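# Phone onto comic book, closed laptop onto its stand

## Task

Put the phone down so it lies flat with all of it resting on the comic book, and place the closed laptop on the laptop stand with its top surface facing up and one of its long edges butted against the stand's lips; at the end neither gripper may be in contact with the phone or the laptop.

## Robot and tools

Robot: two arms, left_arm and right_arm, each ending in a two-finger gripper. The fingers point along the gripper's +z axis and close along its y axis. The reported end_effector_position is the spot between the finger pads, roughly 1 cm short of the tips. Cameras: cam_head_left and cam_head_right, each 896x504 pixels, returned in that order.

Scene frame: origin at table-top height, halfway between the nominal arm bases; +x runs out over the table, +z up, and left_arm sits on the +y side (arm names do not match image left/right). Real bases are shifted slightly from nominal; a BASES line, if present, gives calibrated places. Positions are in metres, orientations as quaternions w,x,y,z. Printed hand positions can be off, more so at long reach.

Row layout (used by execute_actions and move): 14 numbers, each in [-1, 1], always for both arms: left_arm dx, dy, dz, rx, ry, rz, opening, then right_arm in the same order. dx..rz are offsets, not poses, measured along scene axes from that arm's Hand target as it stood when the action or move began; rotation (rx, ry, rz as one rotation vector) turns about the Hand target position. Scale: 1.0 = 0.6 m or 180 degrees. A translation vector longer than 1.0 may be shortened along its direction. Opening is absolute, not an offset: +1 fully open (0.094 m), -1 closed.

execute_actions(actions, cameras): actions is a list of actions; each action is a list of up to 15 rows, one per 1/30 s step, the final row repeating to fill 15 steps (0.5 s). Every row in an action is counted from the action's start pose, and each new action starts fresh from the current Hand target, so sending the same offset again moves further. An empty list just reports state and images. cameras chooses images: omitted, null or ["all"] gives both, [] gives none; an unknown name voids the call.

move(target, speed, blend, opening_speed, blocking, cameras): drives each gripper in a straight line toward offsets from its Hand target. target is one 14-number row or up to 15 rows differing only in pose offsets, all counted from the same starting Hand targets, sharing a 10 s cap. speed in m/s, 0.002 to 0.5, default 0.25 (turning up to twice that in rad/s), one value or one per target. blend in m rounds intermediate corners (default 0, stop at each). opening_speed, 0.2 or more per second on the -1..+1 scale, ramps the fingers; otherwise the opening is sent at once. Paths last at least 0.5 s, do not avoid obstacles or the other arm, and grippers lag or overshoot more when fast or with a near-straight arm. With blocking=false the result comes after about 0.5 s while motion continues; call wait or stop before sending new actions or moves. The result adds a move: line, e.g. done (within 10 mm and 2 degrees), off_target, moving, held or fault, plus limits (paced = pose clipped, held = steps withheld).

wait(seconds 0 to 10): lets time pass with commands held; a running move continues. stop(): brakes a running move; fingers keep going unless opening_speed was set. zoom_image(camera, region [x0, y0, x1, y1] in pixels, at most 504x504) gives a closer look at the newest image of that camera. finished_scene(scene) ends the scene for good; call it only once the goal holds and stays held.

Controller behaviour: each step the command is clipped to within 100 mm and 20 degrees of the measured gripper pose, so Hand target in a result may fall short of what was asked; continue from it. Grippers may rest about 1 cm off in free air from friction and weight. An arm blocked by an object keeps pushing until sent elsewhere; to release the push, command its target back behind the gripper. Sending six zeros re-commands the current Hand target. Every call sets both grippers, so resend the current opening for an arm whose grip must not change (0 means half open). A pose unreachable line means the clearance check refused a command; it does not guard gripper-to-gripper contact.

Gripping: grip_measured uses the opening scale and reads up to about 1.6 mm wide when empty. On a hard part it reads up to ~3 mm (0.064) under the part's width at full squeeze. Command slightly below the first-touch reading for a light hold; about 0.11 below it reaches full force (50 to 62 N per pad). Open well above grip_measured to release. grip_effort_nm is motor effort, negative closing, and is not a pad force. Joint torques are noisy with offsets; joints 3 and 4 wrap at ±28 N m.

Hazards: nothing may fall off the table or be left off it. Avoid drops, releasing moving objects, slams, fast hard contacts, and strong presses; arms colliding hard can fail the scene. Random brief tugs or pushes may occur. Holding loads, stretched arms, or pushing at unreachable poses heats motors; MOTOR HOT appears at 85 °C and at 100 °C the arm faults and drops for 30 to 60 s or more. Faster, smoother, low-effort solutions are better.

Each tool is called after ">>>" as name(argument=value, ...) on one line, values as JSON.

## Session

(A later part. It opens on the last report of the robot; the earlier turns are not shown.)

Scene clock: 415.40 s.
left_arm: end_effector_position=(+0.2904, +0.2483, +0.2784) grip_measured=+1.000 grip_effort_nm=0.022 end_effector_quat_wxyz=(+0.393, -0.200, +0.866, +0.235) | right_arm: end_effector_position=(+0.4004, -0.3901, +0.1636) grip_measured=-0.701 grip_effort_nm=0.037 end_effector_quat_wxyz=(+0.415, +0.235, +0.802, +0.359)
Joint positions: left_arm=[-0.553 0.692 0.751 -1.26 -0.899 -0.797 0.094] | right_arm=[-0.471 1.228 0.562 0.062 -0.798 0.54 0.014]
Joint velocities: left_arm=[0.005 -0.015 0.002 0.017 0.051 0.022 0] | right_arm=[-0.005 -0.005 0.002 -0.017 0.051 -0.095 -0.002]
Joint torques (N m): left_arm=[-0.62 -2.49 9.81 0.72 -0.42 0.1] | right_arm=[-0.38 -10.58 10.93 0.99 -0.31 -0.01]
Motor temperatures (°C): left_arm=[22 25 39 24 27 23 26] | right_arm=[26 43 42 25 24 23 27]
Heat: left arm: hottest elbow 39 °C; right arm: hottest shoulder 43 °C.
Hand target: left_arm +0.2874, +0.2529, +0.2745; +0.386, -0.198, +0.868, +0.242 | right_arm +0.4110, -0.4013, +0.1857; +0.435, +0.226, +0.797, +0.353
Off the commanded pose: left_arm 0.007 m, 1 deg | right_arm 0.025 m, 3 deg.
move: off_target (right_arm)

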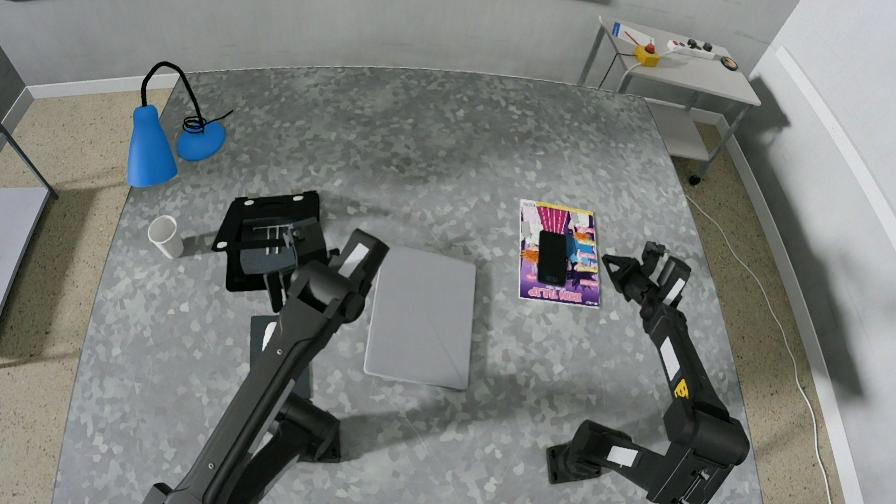

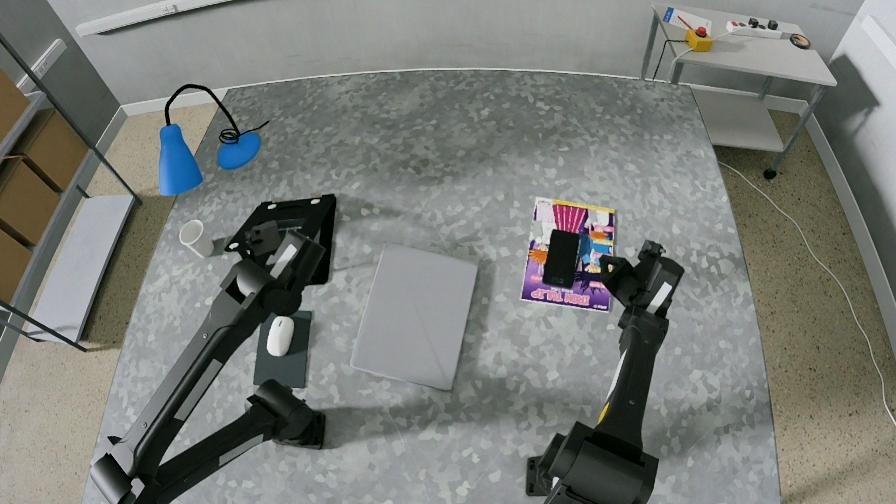

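>>> move(target=[[0,0,0,0.328,0.328,-0.335,1,0,0,0,0,0,0,-0.7],[0.072,-0.117,-0.125,0.4195,-0.237,-0.7425,1,0,0,0,0,0,0,-0.7]], speed=0.25)

>>> zoom_image(camera="cam_head_left", region=[200, 170, 360, 310])

>>> zoom_image(camera="cam_head_right", region=[210, 170, 370, 310])

Scene clock: 453.70 s.
left_arm: end_effector_position=(+0.3262, +0.1770, +0.1989) grip_measured=+1.000 grip_effort_nm=0.012 end_effector_quat_wxyz=(+0.686, +0.696, +0.159, +0.139) | right_arm: end_effector_position=(+0.4004, -0.3900, +0.1635) grip_measured=-0.701 grip_effort_nm=0.037 end_effector_quat_wxyz=(+0.415, +0.235, +0.802, +0.360)
Joint positions: left_arm=[0.361 1.044 0.322 0.196 1.532 2.072 0.094] | right_arm=[-0.471 1.228 0.562 0.062 -0.798 0.539 0.014]
Joint velocities: left_arm=[0.005 -0.015 -0.007 -0.007 -0.007 0.037 0] | right_arm=[0.005 -0.005 0.007 -0.027 -0.037 -0.022 0.001]
Joint torques (N m): left_arm=[-0.38 -4.01 8.43 1.76 0.42 0.03] | right_arm=[-0.32 -10.52 11.1 0.99 -0.31 0.02]
Motor temperatures (°C): left_arm=[22 25 39 24 27 23 26] | right_arm=[26 41 47 25 24 23 26]
Heat: left arm: hottest elbow 39 °C; right arm: hottest elbow 47 °C.
Hand target: left_arm +0.3273, +0.1821, +0.1974; +0.588, +0.799, +0.111, +0.067 | right_arm +0.4110, -0.4012, +0.1857; +0.435, +0.226, +0.797, +0.353
Off the commanded pose: left_arm 0.007 m, 19 deg | right_arm 0.027 m, 3 deg.
joint sent to its limit (left arm) — joint 6 (wrist roll), upper limit. The joint targets are off in position and orientation.
move: off_target (left_arm, right_arm); limits=paced

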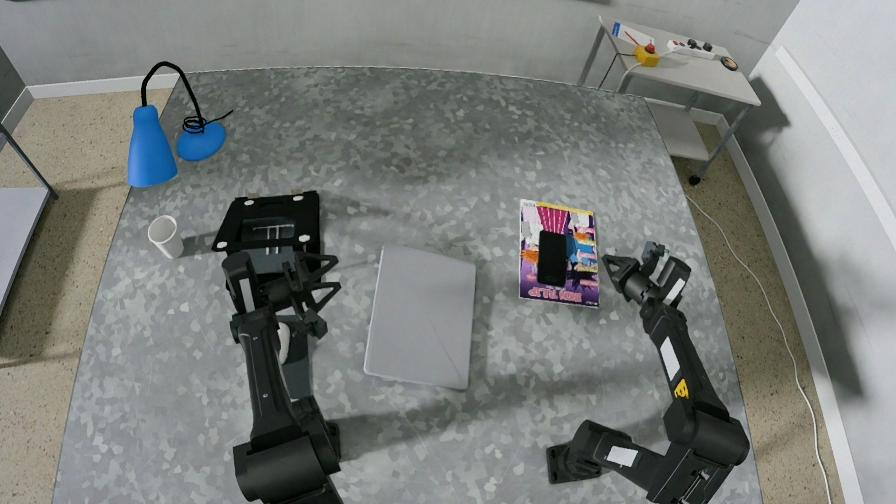

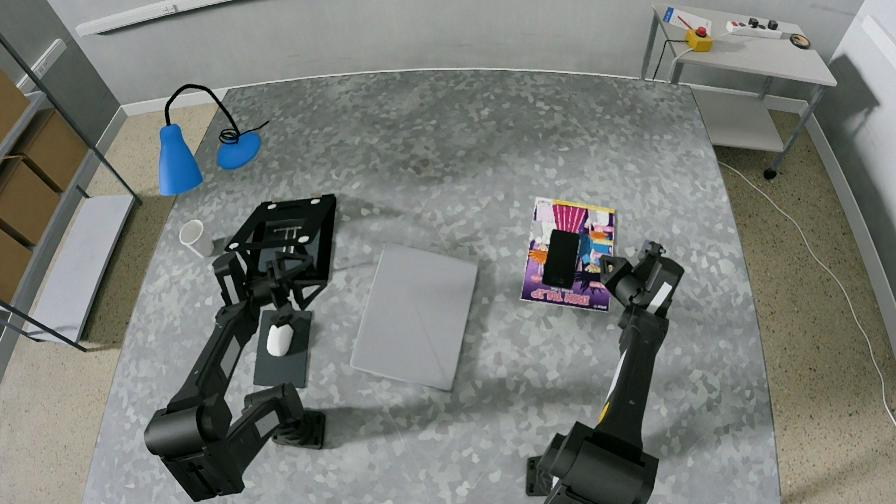

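Scaled by 3.150.

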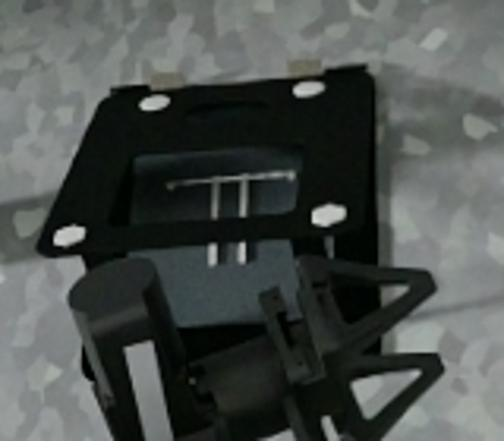

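Scaled by 3.150.

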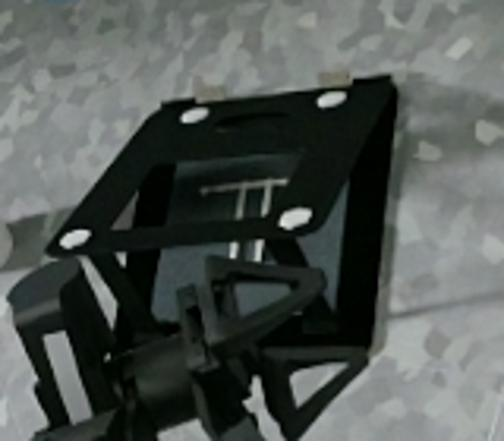

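>>> execute_actions(actions=[])

>>> zoom_image(camera="cam_head_left", region=[180, 160, 500, 420])

Scene clock: 465.17 s.
left_arm: end_effector_position=(+0.3261, +0.1770, +0.1990) grip_measured=+1.000 grip_effort_nm=0.012 end_effector_quat_wxyz=(+0.686, +0.696, +0.158, +0.139) | right_arm: end_effector_position=(+0.4004, -0.3900, +0.1635) grip_measured=-0.701 grip_effort_nm=0.032 end_effector_quat_wxyz=(+0.415, +0.235, +0.802, +0.360)
Joint positions: left_arm=[0.361 1.044 0.322 0.197 1.532 2.072 0.094] | right_arm=[-0.471 1.228 0.562 0.062 -0.798 0.539 0.014]
Joint velocities: left_arm=[0.015 -0.015 -0.012 -0.022 0.022 -0.139 0] | right_arm=[-0.005 -0.005 0.002 0.007 0.037 0.007 -0.001]
Joint torques (N m): left_arm=[-0.21 -4.54 8.46 1.58 0.44 0.03] | right_arm=[-0.38 -10.64 11.07 0.99 -0.31 0.02]
Motor temperatures (°C): left_arm=[22 25 38 24 27 23 26] | right_arm=[26 41 48 25 24 23 26]
Heat: left arm: hottest elbow 38 °C; right arm: hottest elbow 48 °C.
Hand target: left_arm +0.3273, +0.1821, +0.1974; +0.588, +0.799, +0.111, +0.067 | right_arm +0.4110, -0.4012, +0.1857; +0.435, +0.226, +0.797, +0.353
Tool commands: left_gripper/opening=+1.0 right_gripper/opening=-0.7
Off the commanded pose: left_arm 0.007 m, 19 deg | right_arm 0.027 m, 3 deg.

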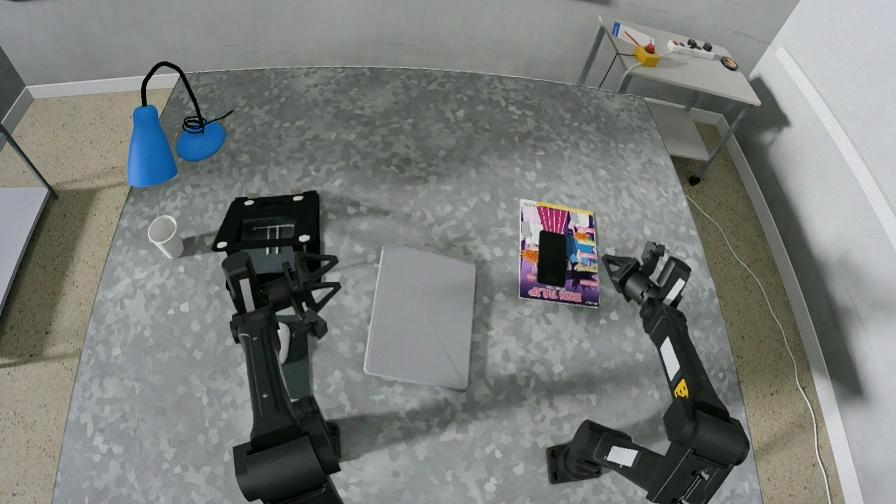

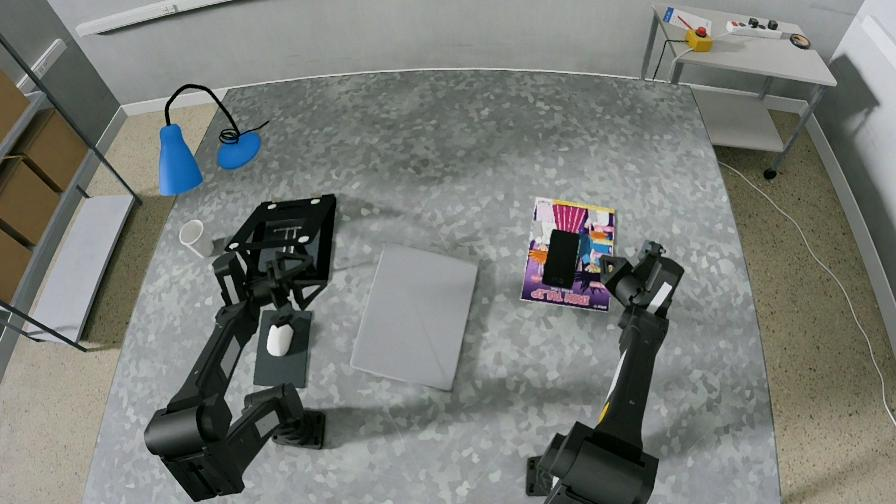

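Scaled by 1.575.

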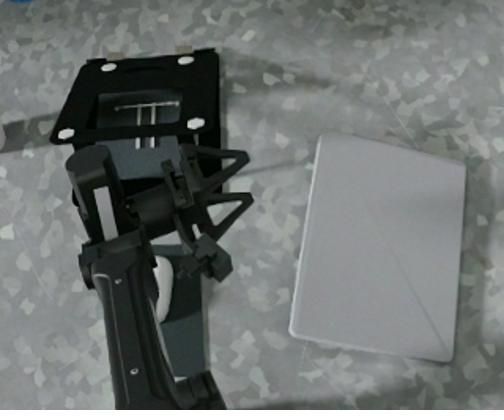

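>>> move(target=[0, 0, 0.08, -0.119, 0.462, 0.15, 0, 0, 0, 0, 0, 0, 0, -0.7], speed=0.4, cameras=[])

>>> move(target=[-0.2, 0.3, 0, 0, 0, 0.62, 0, 0, 0, 0, 0, 0, 0, -0.7], speed=0.4, cameras=["cam_head_left"])

Scene clock: 520.53 s.
left_arm: end_effector_position=(+0.3110, +0.1802, +0.2277) grip_measured=+0.002 grip_effort_nm=-0.081 end_effector_quat_wxyz=(+0.454, +0.471, +0.654, -0.380) | right_arm: end_effector_position=(+0.4004, -0.3900, +0.1635) grip_measured=-0.701 grip_effort_nm=0.037 end_effector_quat_wxyz=(+0.415, +0.235, +0.802, +0.360)
Joint positions: left_arm=[0.359 1.178 0.746 -1.553 1.24 1.933 0.047] | right_arm=[-0.471 1.228 0.562 0.062 -0.798 0.539 0.014]
Joint velocities: left_arm=[0.005 -0.015 -0.007 0.012 0.007 -0.037 0] | right_arm=[0.005 -0.005 -0.002 0.002 0.022 -0.007 0]
Joint torques (N m): left_arm=[-2.02 -6.36 14.16 -0.72 0.44 0.16] | right_arm=[-0.26 -10.58 11.08 0.99 -0.31 0.03]
Motor temperatures (°C): left_arm=[22 25 38 24 27 23 26] | right_arm=[26 41 50 25 24 23 26]
Heat: left arm: hottest elbow 38 °C; right arm: hottest elbow 50 °C.
Hand target: left_arm +0.3262, +0.1823, +0.2436; +0.460, +0.489, +0.643, -0.369 | right_arm +0.4110, -0.4012, +0.1857; +0.435, +0.226, +0.797, +0.353
Off the commanded pose: left_arm 0.024 m, 3 deg | right_arm 0.027 m, 3 deg.
move: off_target (left_arm, right_arm)
No camera images: "cameras" was empty.

Scene clock: 524.97 s.
left_arm: end_effector_position=(+0.2102, +0.3706, +0.2131) grip_measured=+0.002 grip_effort_nm=-0.081 end_effector_quat_wxyz=(+0.493, -0.275, +0.814, +0.133) | right_arm: end_effector_position=(+0.4004, -0.3900, +0.1635) grip_measured=-0.701 grip_effort_nm=0.037 end_effector_quat_wxyz=(+0.415, +0.235, +0.802, +0.360)
Joint positions: left_arm=[0.681 0.009 0.353 -0.845 0.106 -0.003 0.047] | right_arm=[-0.471 1.228 0.562 0.062 -0.798 0.539 0.014]
Joint velocities: left_arm=[0.005 0.005 0.002 -0.012 0.095 0.007 0] | right_arm=[0.005 -0.005 -0.007 0.002 0.007 0.037 0]
Joint torques (N m): left_arm=[-2.37 1.79 16.05 1.33 -0.08 -0.09] | right_arm=[-0.32 -10.58 11.07 0.99 -0.31 0.03]
Motor temperatures (°C): left_arm=[22 25 38 24 27 23 26] | right_arm=[26 41 50 25 24 23 26]
Heat: left arm: hottest elbow 38 °C; right arm: hottest elbow 50 °C.
Hand target: left_arm +0.2077, +0.3645, +0.2443; +0.568, -0.266, +0.760, +0.171 | right_arm +0.4110, -0.4012, +0.1857; +0.435, +0.226, +0.797, +0.353
Off the commanded pose: left_arm 0.032 m, 11 deg | right_arm 0.027 m, 3 deg.
joint sent to its limit (left arm) — joint 2 (shoulder), lower limit. The joint targets are off in position and orientation.
move: off_target (left_arm, right_arm)
Images, in order (width x height): cam_head_left 896x504.

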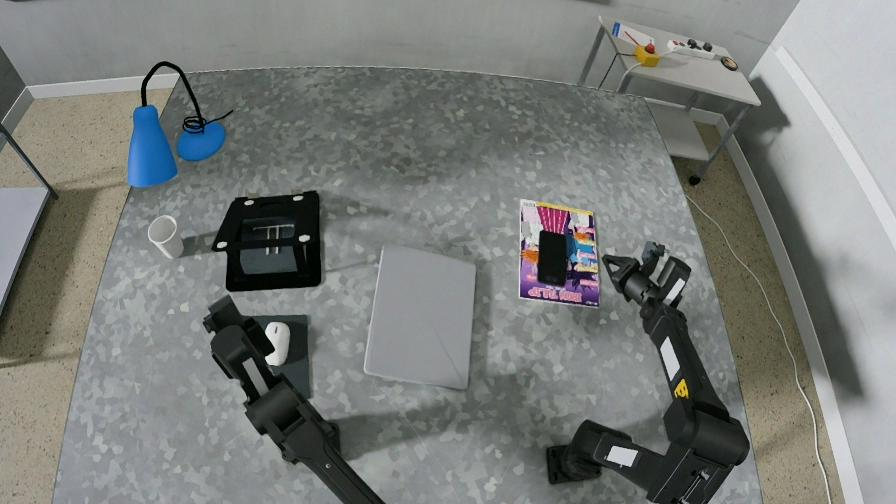

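>>> zoom_image(camera="cam_head_left", region=[330, 330, 500, 430])

>>> zoom_image(camera="cam_head_left", region=[190, 170, 350, 310])

Scaled by 2.965.

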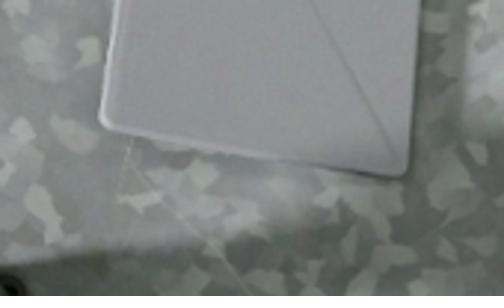

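Scaled by 3.150.

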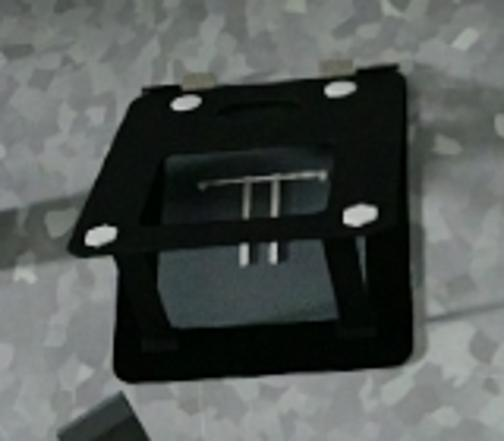

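>>> move(target=[0, 0, 0, 0, 0, 0, 0, -0.352, 0.752, 0.1, -0.731, -0.157, 0.175, -0.1], speed=0.25, cameras=["cam_head_left","cam_head_right"])

Scene clock: 544.70 s.
left_arm: end_effector_position=(+0.2107, +0.3700, +0.2127) grip_measured=+0.002 grip_effort_nm=-0.085 end_effector_quat_wxyz=(+0.487, -0.284, +0.812, +0.152) | right_arm: end_effector_position=(+0.2062, +0.0343, +0.2326) grip_measured=-0.101 grip_effort_nm=0.056 end_effector_quat_wxyz=(-0.415, +0.552, -0.565, +0.451)
Joint positions: left_arm=[0.561 0.009 0.353 -0.845 -0.043 -0.058 0.047] | right_arm=[1.376 1.3 0.83 -0.614 1.285 -0.533 0.042]
Joint velocities: left_arm=[0.005 -0.015 -0.017 -0.017 0.007 -0.037 0.002] | right_arm=[-0.005 -0.005 0.007 -0.002 -0.066 -0.066 -0.001]
Joint torques (N m): left_arm=[-2.73 1.9 16.16 1.44 -0.22 -0.08] | right_arm=[1.2 -9.17 12.6 0.5 0.64 0.27]
Motor temperatures (°C): left_arm=[22 25 43 24 27 23 26] | right_arm=[26 41 50 25 24 23 26]
Heat: left arm: hottest elbow 43 °C; right arm: hottest elbow 50 °C.
Hand target: left_arm +0.2078, +0.3643, +0.2444; +0.569, -0.266, +0.759, +0.171 | right_arm +0.2066, +0.0550, +0.2459; -0.425, +0.547, -0.569, +0.444
Off the commanded pose: left_arm 0.032 m, 11 deg | right_arm 0.021 m, 2 deg.
joint sent to its limit (left arm) — joint 2 (shoulder), lower limit. The joint targets are off in orientation, not in position.
move: off_target (left_arm, right_arm)

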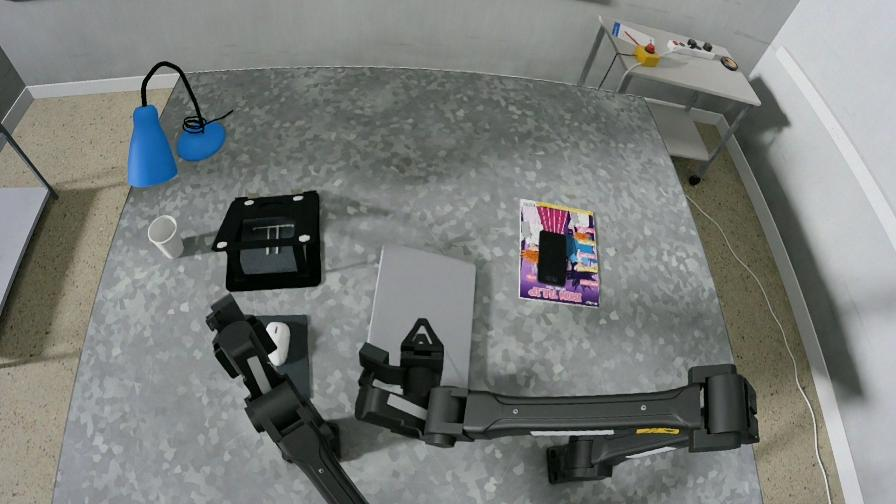

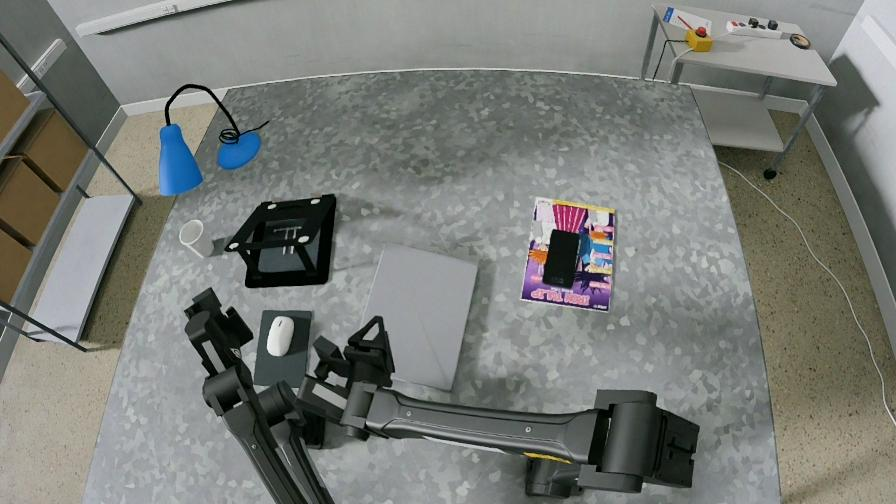

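>>> move(target=[0, 0, 0, 0, 0, 0, 0, -0.085, -0.01, -0.2, 0, 0, 0, -0.1], speed=0.12, cameras=["cam_head_left","cam_head_right"])

Scene clock: 550.57 s.
left_arm: end_effector_position=(+0.2107, +0.3698, +0.2128) grip_measured=+0.002 grip_effort_nm=-0.085 end_effector_quat_wxyz=(+0.486, -0.286, +0.811, +0.156) | right_arm: end_effector_position=(+0.1605, +0.0394, +0.1292) grip_measured=-0.101 grip_effort_nm=0.056 end_effector_quat_wxyz=(-0.424, +0.541, -0.575, +0.444)
Joint positions: left_arm=[0.535 0.009 0.353 -0.845 -0.075 -0.07 0.047] | right_arm=[1.504 1.553 0.787 -0.774 1.321 -0.025 0.042]
Joint velocities: left_arm=[0.015 -0.005 0.002 0.007 -0.051 0.081 -0.001] | right_arm=[-0.005 0.005 0.002 0.002 0.066 -0.051 0]
Joint torques (N m): left_arm=[-3.02 1.49 16.06 1.72 -0.17 -0.1] | right_arm=[1.55 -10.93 7.77 -0.18 0.66 0.31]
Motor temperatures (°C): left_arm=[22 25 44 24 27 23 26] | right_arm=[26 41 51 25 24 23 26]
Heat: left arm: hottest elbow 44 °C; right arm: hottest elbow 51 °C.
Hand target: left_arm +0.2078, +0.3643, +0.2444; +0.569, -0.266, +0.759, +0.171 | right_arm +0.1564, +0.0484, +0.1248; -0.422, +0.546, -0.570, +0.445
Off the commanded pose: left_arm 0.032 m, 12 deg | right_arm 0.011 m, 1 deg.
joint sent to its limit (left arm) — joint 2 (shoulder), lower limit. The joint targets are off in orientation, not in position.
move: off_target (left_arm, right_arm)

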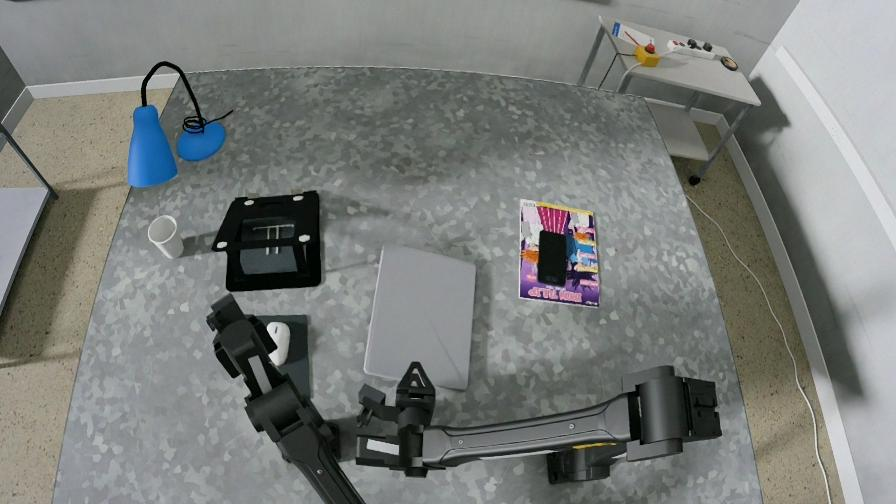

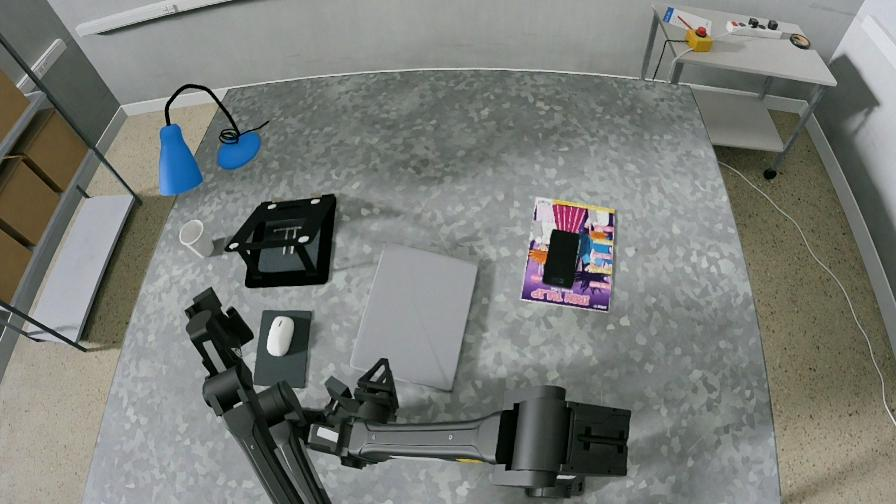

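>>> move(target=[0, 0, 0, 0, 0, 0, 0, -0.03, 0, -0.07, 0, 0, 0, -0.1], speed=0.06, cameras=["cam_head_left","cam_head_right"])

>>> zoom_image(camera="cam_head_left", region=[330, 320, 500, 490])

>>> zoom_image(camera="cam_head_right", region=[290, 320, 480, 490])

Scene clock: 560.30 s.
left_arm: end_effector_position=(+0.2107, +0.3697, +0.2129) grip_measured=+0.002 grip_effort_nm=-0.085 end_effector_quat_wxyz=(+0.486, -0.286, +0.811, +0.157) | right_arm: end_effector_position=(+0.1433, +0.0364, +0.0864) grip_measured=-0.101 grip_effort_nm=0.061 end_effector_quat_wxyz=(-0.421, +0.542, -0.573, +0.447)
Joint positions: left_arm=[0.528 0.009 0.353 -0.845 -0.083 -0.073 0.047] | right_arm=[1.552 1.682 0.787 -0.848 1.319 0.176 0.042]
Joint velocities: left_arm=[-0.015 0.015 -0.012 -0.017 -0.051 -0.037 0] | right_arm=[-0.005 0.005 -0.012 -0.007 0.007 -0.037 -0.001]
Joint torques (N m): left_arm=[-3.02 2.08 16.16 1.87 -0.17 -0.1] | right_arm=[1.49 -11.81 7.28 -0.38 0.55 0.23]
Motor temperatures (°C): left_arm=[22 25 45 24 27 23 26] | right_arm=[26 41 49 25 25 23 26]
Heat: left arm: hottest elbow 45 °C; right arm: hottest elbow 49 °C.
Hand target: left_arm +0.2078, +0.3643, +0.2444; +0.569, -0.266, +0.759, +0.171 | right_arm +0.1390, +0.0480, +0.0824; -0.422, +0.546, -0.571, +0.446
Off the commanded pose: left_arm 0.032 m, 12 deg | right_arm 0.013 m, 1 deg.
joint sent to its limit (left arm) — joint 2 (shoulder), lower limit. The joint targets are off in orientation, not in position.
move: off_target (left_arm, right_arm)

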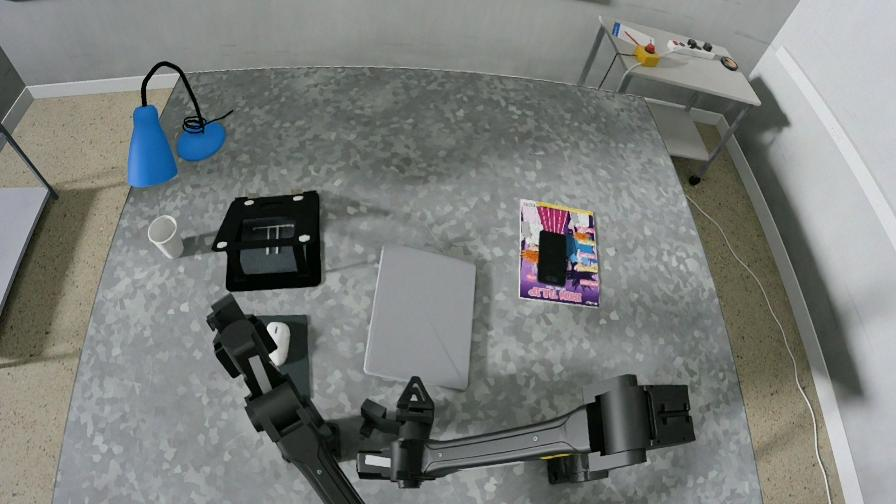

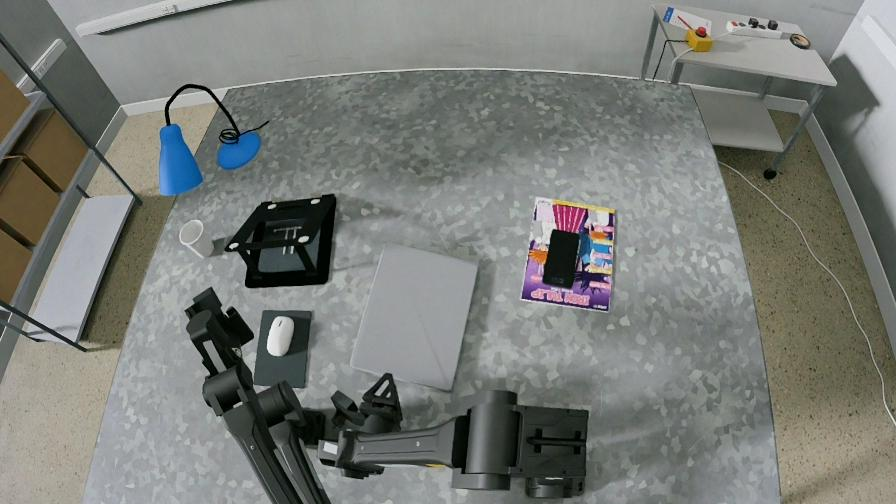

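Scaled by 2.965.

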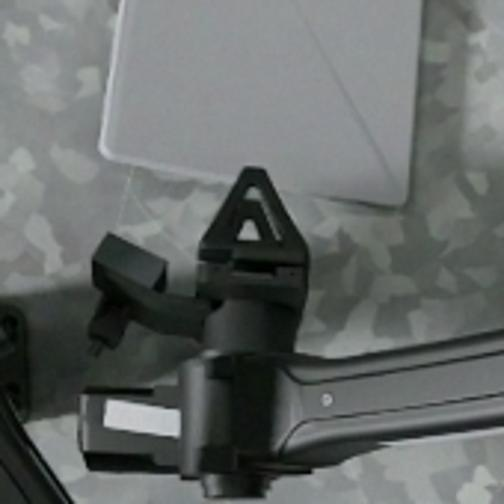

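Scaled by 2.653.

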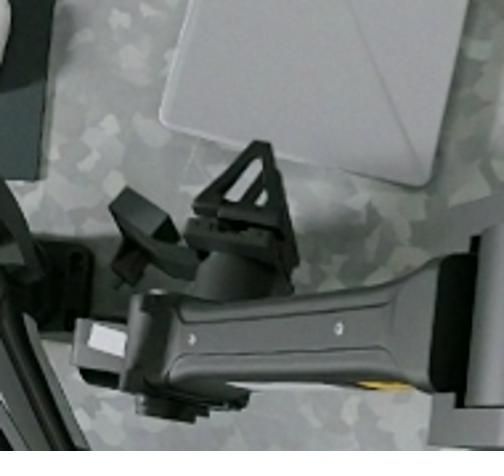

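>>> move(target=[0, 0, 0, 0, 0, 0, 0, 0.0, 0, -0.058, 0, 0, 0, -0.1], speed=0.04, cameras=["cam_head_left","cam_head_right"])

>>> zoom_image(camera="cam_head_left", region=[330, 320, 500, 490])

>>> zoom_image(camera="cam_head_right", region=[290, 320, 480, 490])

Scene clock: 571.00 s.
left_arm: end_effector_position=(+0.2108, +0.3697, +0.2129) grip_measured=+0.002 grip_effort_nm=-0.081 end_effector_quat_wxyz=(+0.486, -0.287, +0.811, +0.157) | right_arm: end_effector_position=(+0.1433, +0.0404, +0.0551) grip_measured=-0.101 grip_effort_nm=0.061 end_effector_quat_wxyz=(-0.420, +0.543, -0.573, +0.448)
Joint positions: left_arm=[0.525 0.009 0.353 -0.845 -0.088 -0.075 0.047] | right_arm=[1.552 1.771 0.787 -0.767 1.319 0.18 0.042]
Joint velocities: left_arm=[0.005 -0.005 -0.017 -0.002 0.007 -0.022 -0.001] | right_arm=[-0.024 -0.005 0.007 -0.012 0.022 -0.007 0]
Joint torques (N m): left_arm=[-3.49 1.44 16.21 1.68 -0.19 -0.07] | right_arm=[1.38 -12.57 5.63 0.24 0.56 0.26]
Motor temperatures (°C): left_arm=[22 25 46 24 27 23 26] | right_arm=[26 41 48 25 25 23 26]
Heat: left arm: hottest elbow 46 °C; right arm: hottest elbow 48 °C.
Hand target: left_arm +0.2078, +0.3643, +0.2445; +0.569, -0.266, +0.759, +0.171 | right_arm +0.1394, +0.0479, +0.0475; -0.422, +0.546, -0.571, +0.446
Off the commanded pose: left_arm 0.032 m, 12 deg | right_arm 0.011 m, 1 deg.
joint sent to its limit (left arm) — joint 2 (shoulder), lower limit. The joint targets are off in orientation, not in position.
move: off_target (left_arm, right_arm)

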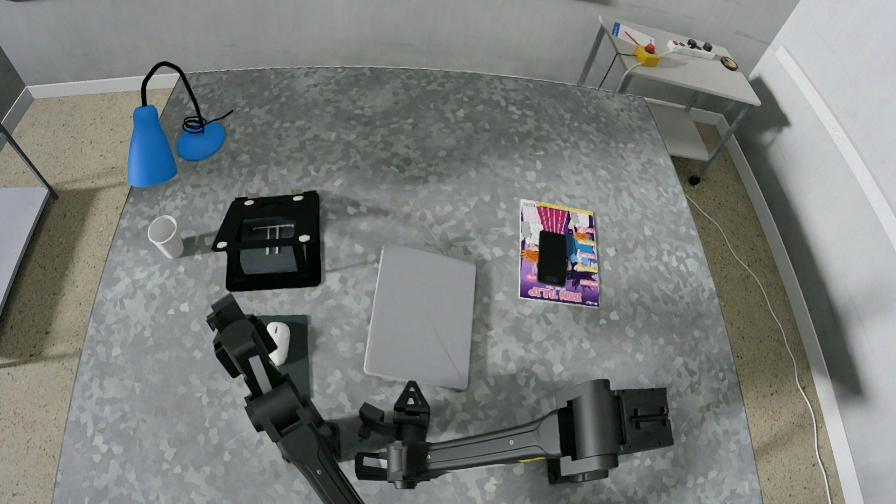

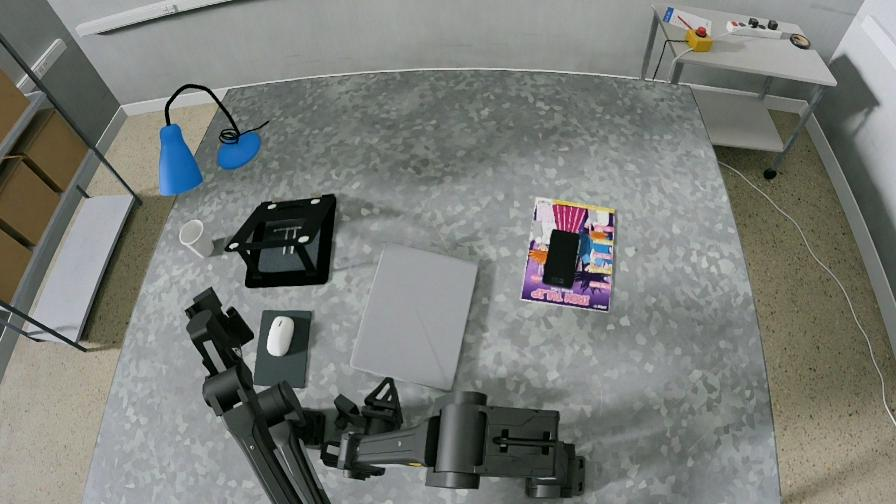

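Scaled by 2.965.

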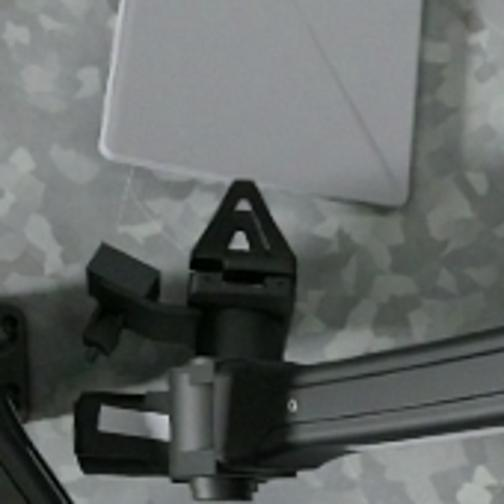

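Scaled by 2.653.

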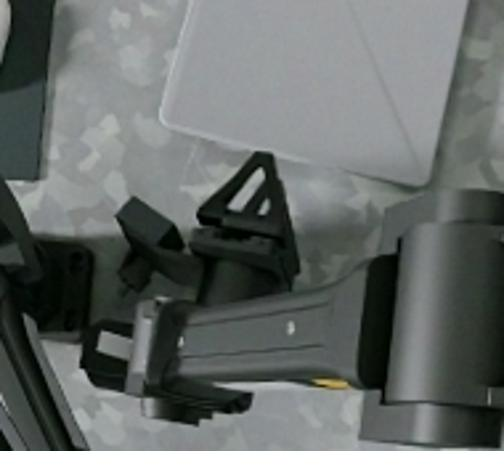

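>>> zoom_image(camera="cam_head_left", region=[300, 320, 400, 400])

>>> zoom_image(camera="cam_head_right", region=[290, 320, 390, 400])

Scaled by 5.040.

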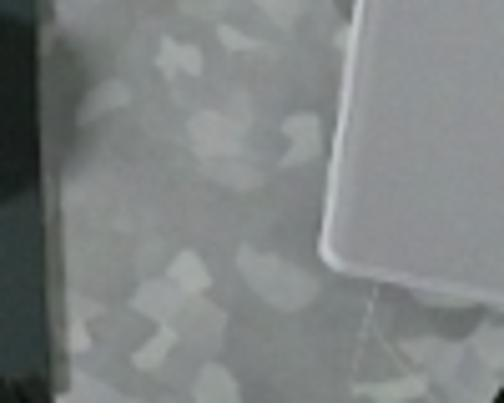

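Scaled by 5.040.

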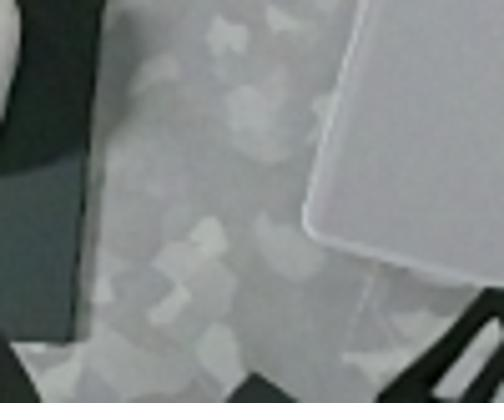

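>>> zoom_image(camera="cam_head_left", region=[420, 340, 520, 420])

>>> zoom_image(camera="cam_head_right", region=[400, 340, 500, 420])

Scaled by 5.040.

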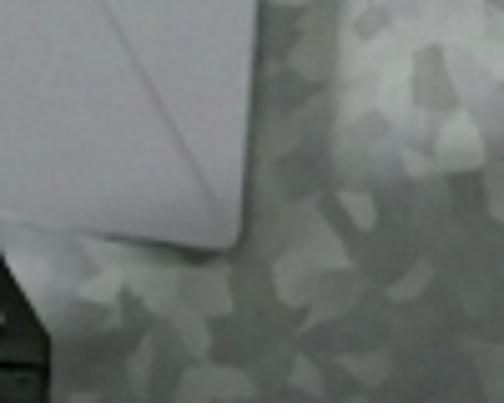

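Scaled by 5.040.

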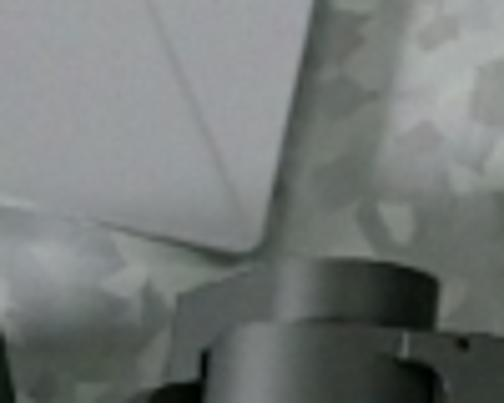

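>>> zoom_image(camera="cam_head_left", region=[340, 215, 440, 295])

>>> zoom_image(camera="cam_head_right", region=[340, 215, 440, 295])

>>> zoom_image(camera="cam_head_left", region=[430, 225, 530, 305])

>>> zoom_image(camera="cam_head_right", region=[430, 225, 530, 305])

Scaled by 5.040.

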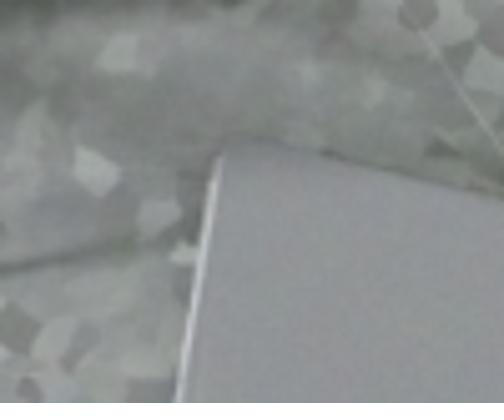

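Scaled by 5.040.

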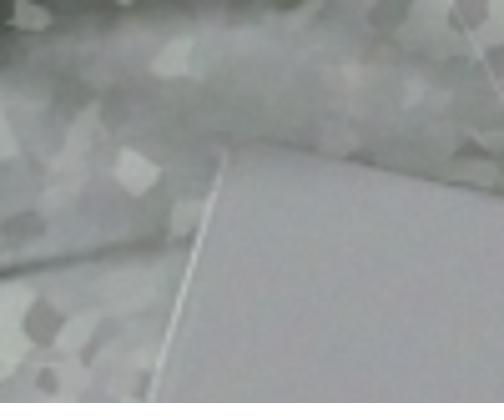

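Scaled by 5.040.

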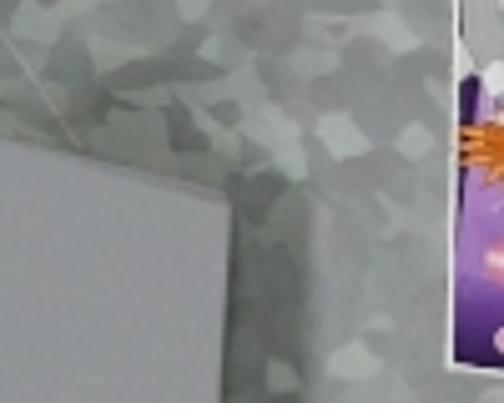

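Scaled by 5.040.

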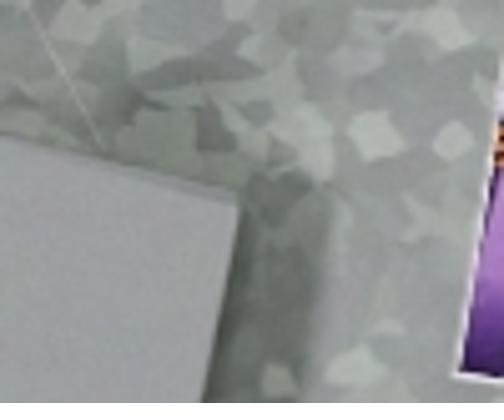

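>>> move(target=[0.204, -0.274, -0.1, -0.476, 0.113, -0.321, -0.1, 0, 0, 0, 0, 0, 0, -0.1], speed=0.2, cameras=["cam_head_left","cam_head_right"])

Scene clock: 636.50 s.
left_arm: end_effector_position=(+0.3082, +0.1927, +0.1638) grip_measured=-0.098 grip_effort_nm=-0.081 end_effector_quat_wxyz=(+0.107, -0.195, +0.775, -0.592) | right_arm: end_effector_position=(+0.1433, +0.0405, +0.0551) grip_measured=-0.101 grip_effort_nm=0.056 end_effector_quat_wxyz=(-0.420, +0.543, -0.573, +0.448)
Joint positions: left_arm=[0.425 1.137 0.53 -1.062 1.29 0.035 0.042] | right_arm=[1.552 1.771 0.787 -0.766 1.319 0.18 0.042]
Joint velocities: left_arm=[0.005 0.015 -0.002 -0.022 -0.022 0.007 -0.001] | right_arm=[0.005 0.005 0.007 -0.002 0.037 0.037 0]
Joint torques (N m): left_arm=[-2.37 -5.01 13.75 -0.08 0.72 0.15] | right_arm=[1.32 -12.57 5.65 0.29 0.56 0.26]
Motor temperatures (°C): left_arm=[22 25 48 24 27 23 26] | right_arm=[26 41 42 25 25 23 25]
Heat: left arm: hottest elbow 48 °C; right arm: hottest elbow 42 °C.
Hand target: left_arm +0.3260, +0.1965, +0.1799; +0.121, -0.173, +0.779, -0.591 | right_arm +0.1394, +0.0479, +0.0475; -0.421, +0.546, -0.571, +0.446
Off the commanded pose: left_arm 0.031 m, 4 deg | right_arm 0.011 m, 1 deg.
move: off_target (left_arm, right_arm)

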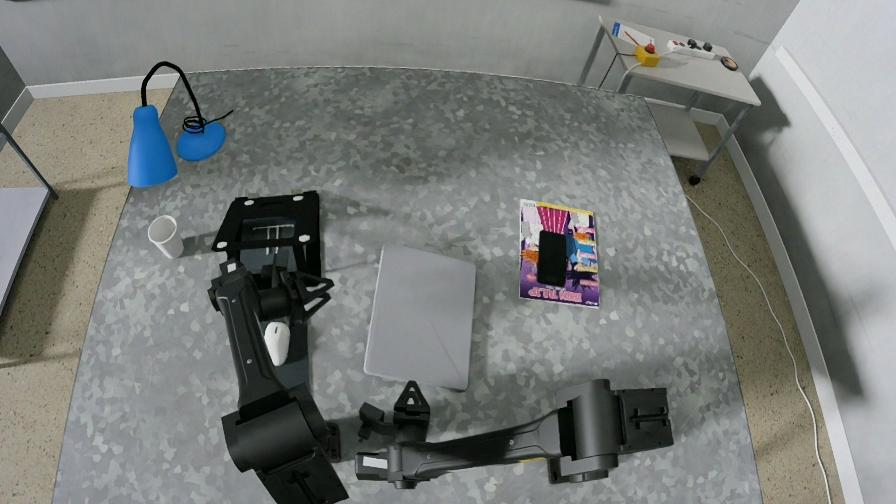

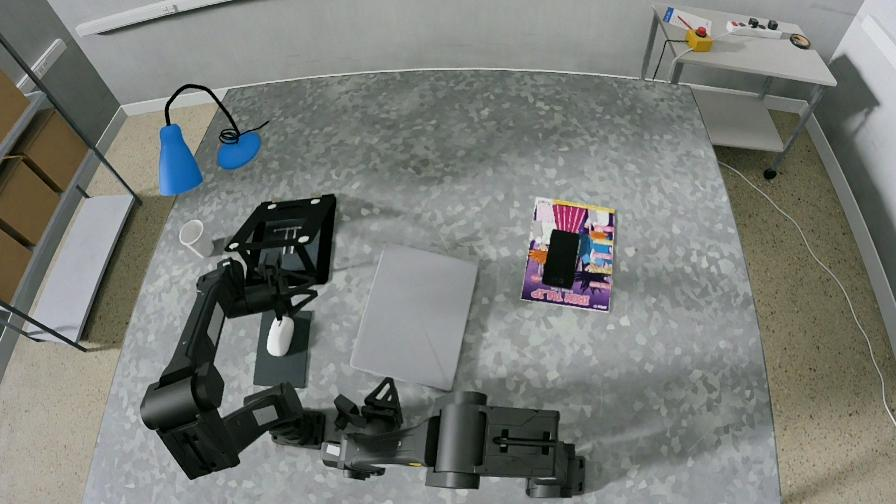

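>>> move(target=[0.02, 0, -0.16, 0, 0, 0, -0.1, 0, 0, 0, 0, 0, 0, -0.1], speed=0.12, cameras=["cam_head_left","cam_head_right"])

>>> zoom_image(camera="cam_head_left", region=[230, 230, 430, 390])

>>> zoom_image(camera="cam_head_right", region=[230, 230, 430, 390])

Scene clock: 645.00 s.
left_arm: end_effector_position=(+0.3412, +0.2016, +0.0872) grip_measured=-0.098 grip_effort_nm=-0.081 end_effector_quat_wxyz=(+0.128, -0.174, +0.780, -0.587) | right_arm: end_effector_position=(+0.1433, +0.0405, +0.0551) grip_measured=-0.101 grip_effort_nm=0.066 end_effector_quat_wxyz=(-0.420, +0.543, -0.573, +0.448)
Joint positions: left_arm=[0.401 1.422 0.491 -0.619 1.29 -0.027 0.042] | right_arm=[1.552 1.771 0.787 -0.766 1.319 0.18 0.042]
Joint velocities: left_arm=[-0.024 -0.015 0.012 -0.007 -0.007 -0.081 -0.001] | right_arm=[-0.005 0.015 0.012 0.007 -0.007 -0.022 -0.001]
Joint torques (N m): left_arm=[-2.84 -7.82 5.45 0.75 0.74 0.05] | right_arm=[1.32 -12.51 5.64 0.27 0.56 0.26]
Motor temperatures (°C): left_arm=[22 25 47 24 27 23 26] | right_arm=[26 41 41 25 25 23 25]
Heat: left arm: hottest elbow 47 °C; right arm: hottest shoulder 41 °C.
Hand target: left_arm +0.3385, +0.1957, +0.0848; +0.121, -0.173, +0.779, -0.591 | right_arm +0.1394, +0.0479, +0.0475; -0.421, +0.546, -0.571, +0.446
Off the commanded pose: left_arm 0.007 m, 1 deg | right_arm 0.011 m, 1 deg.
move: off_target (right_arm)

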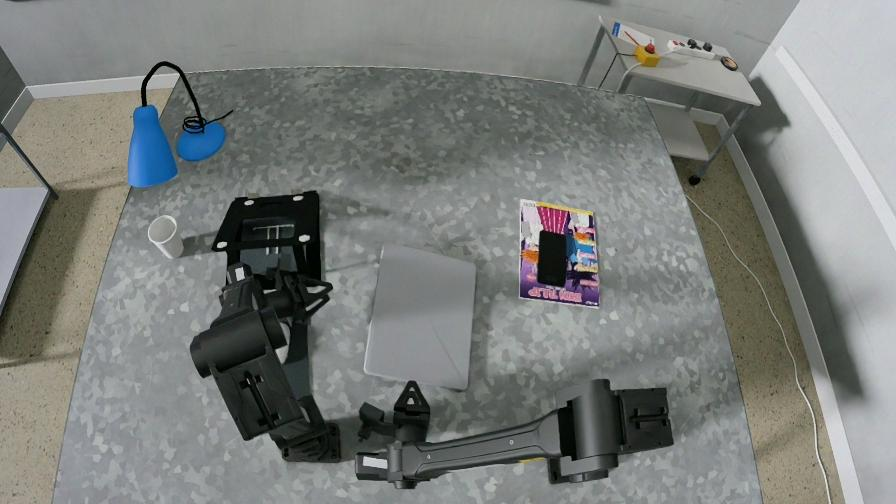

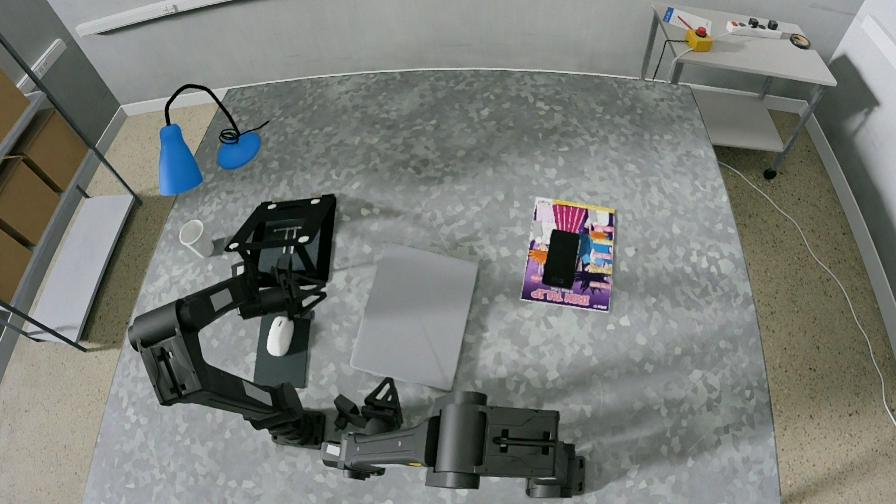

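Scaled by 2.520.

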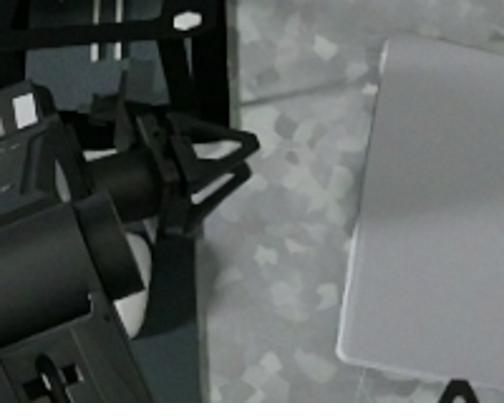

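Scaled by 2.520.

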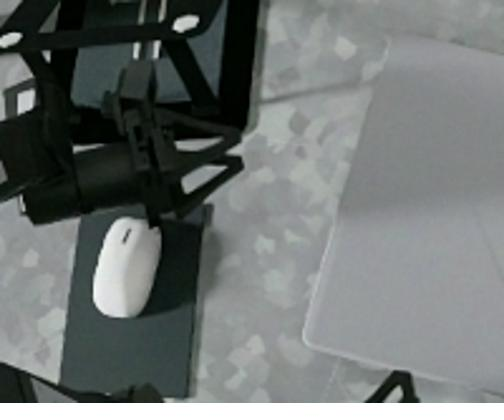

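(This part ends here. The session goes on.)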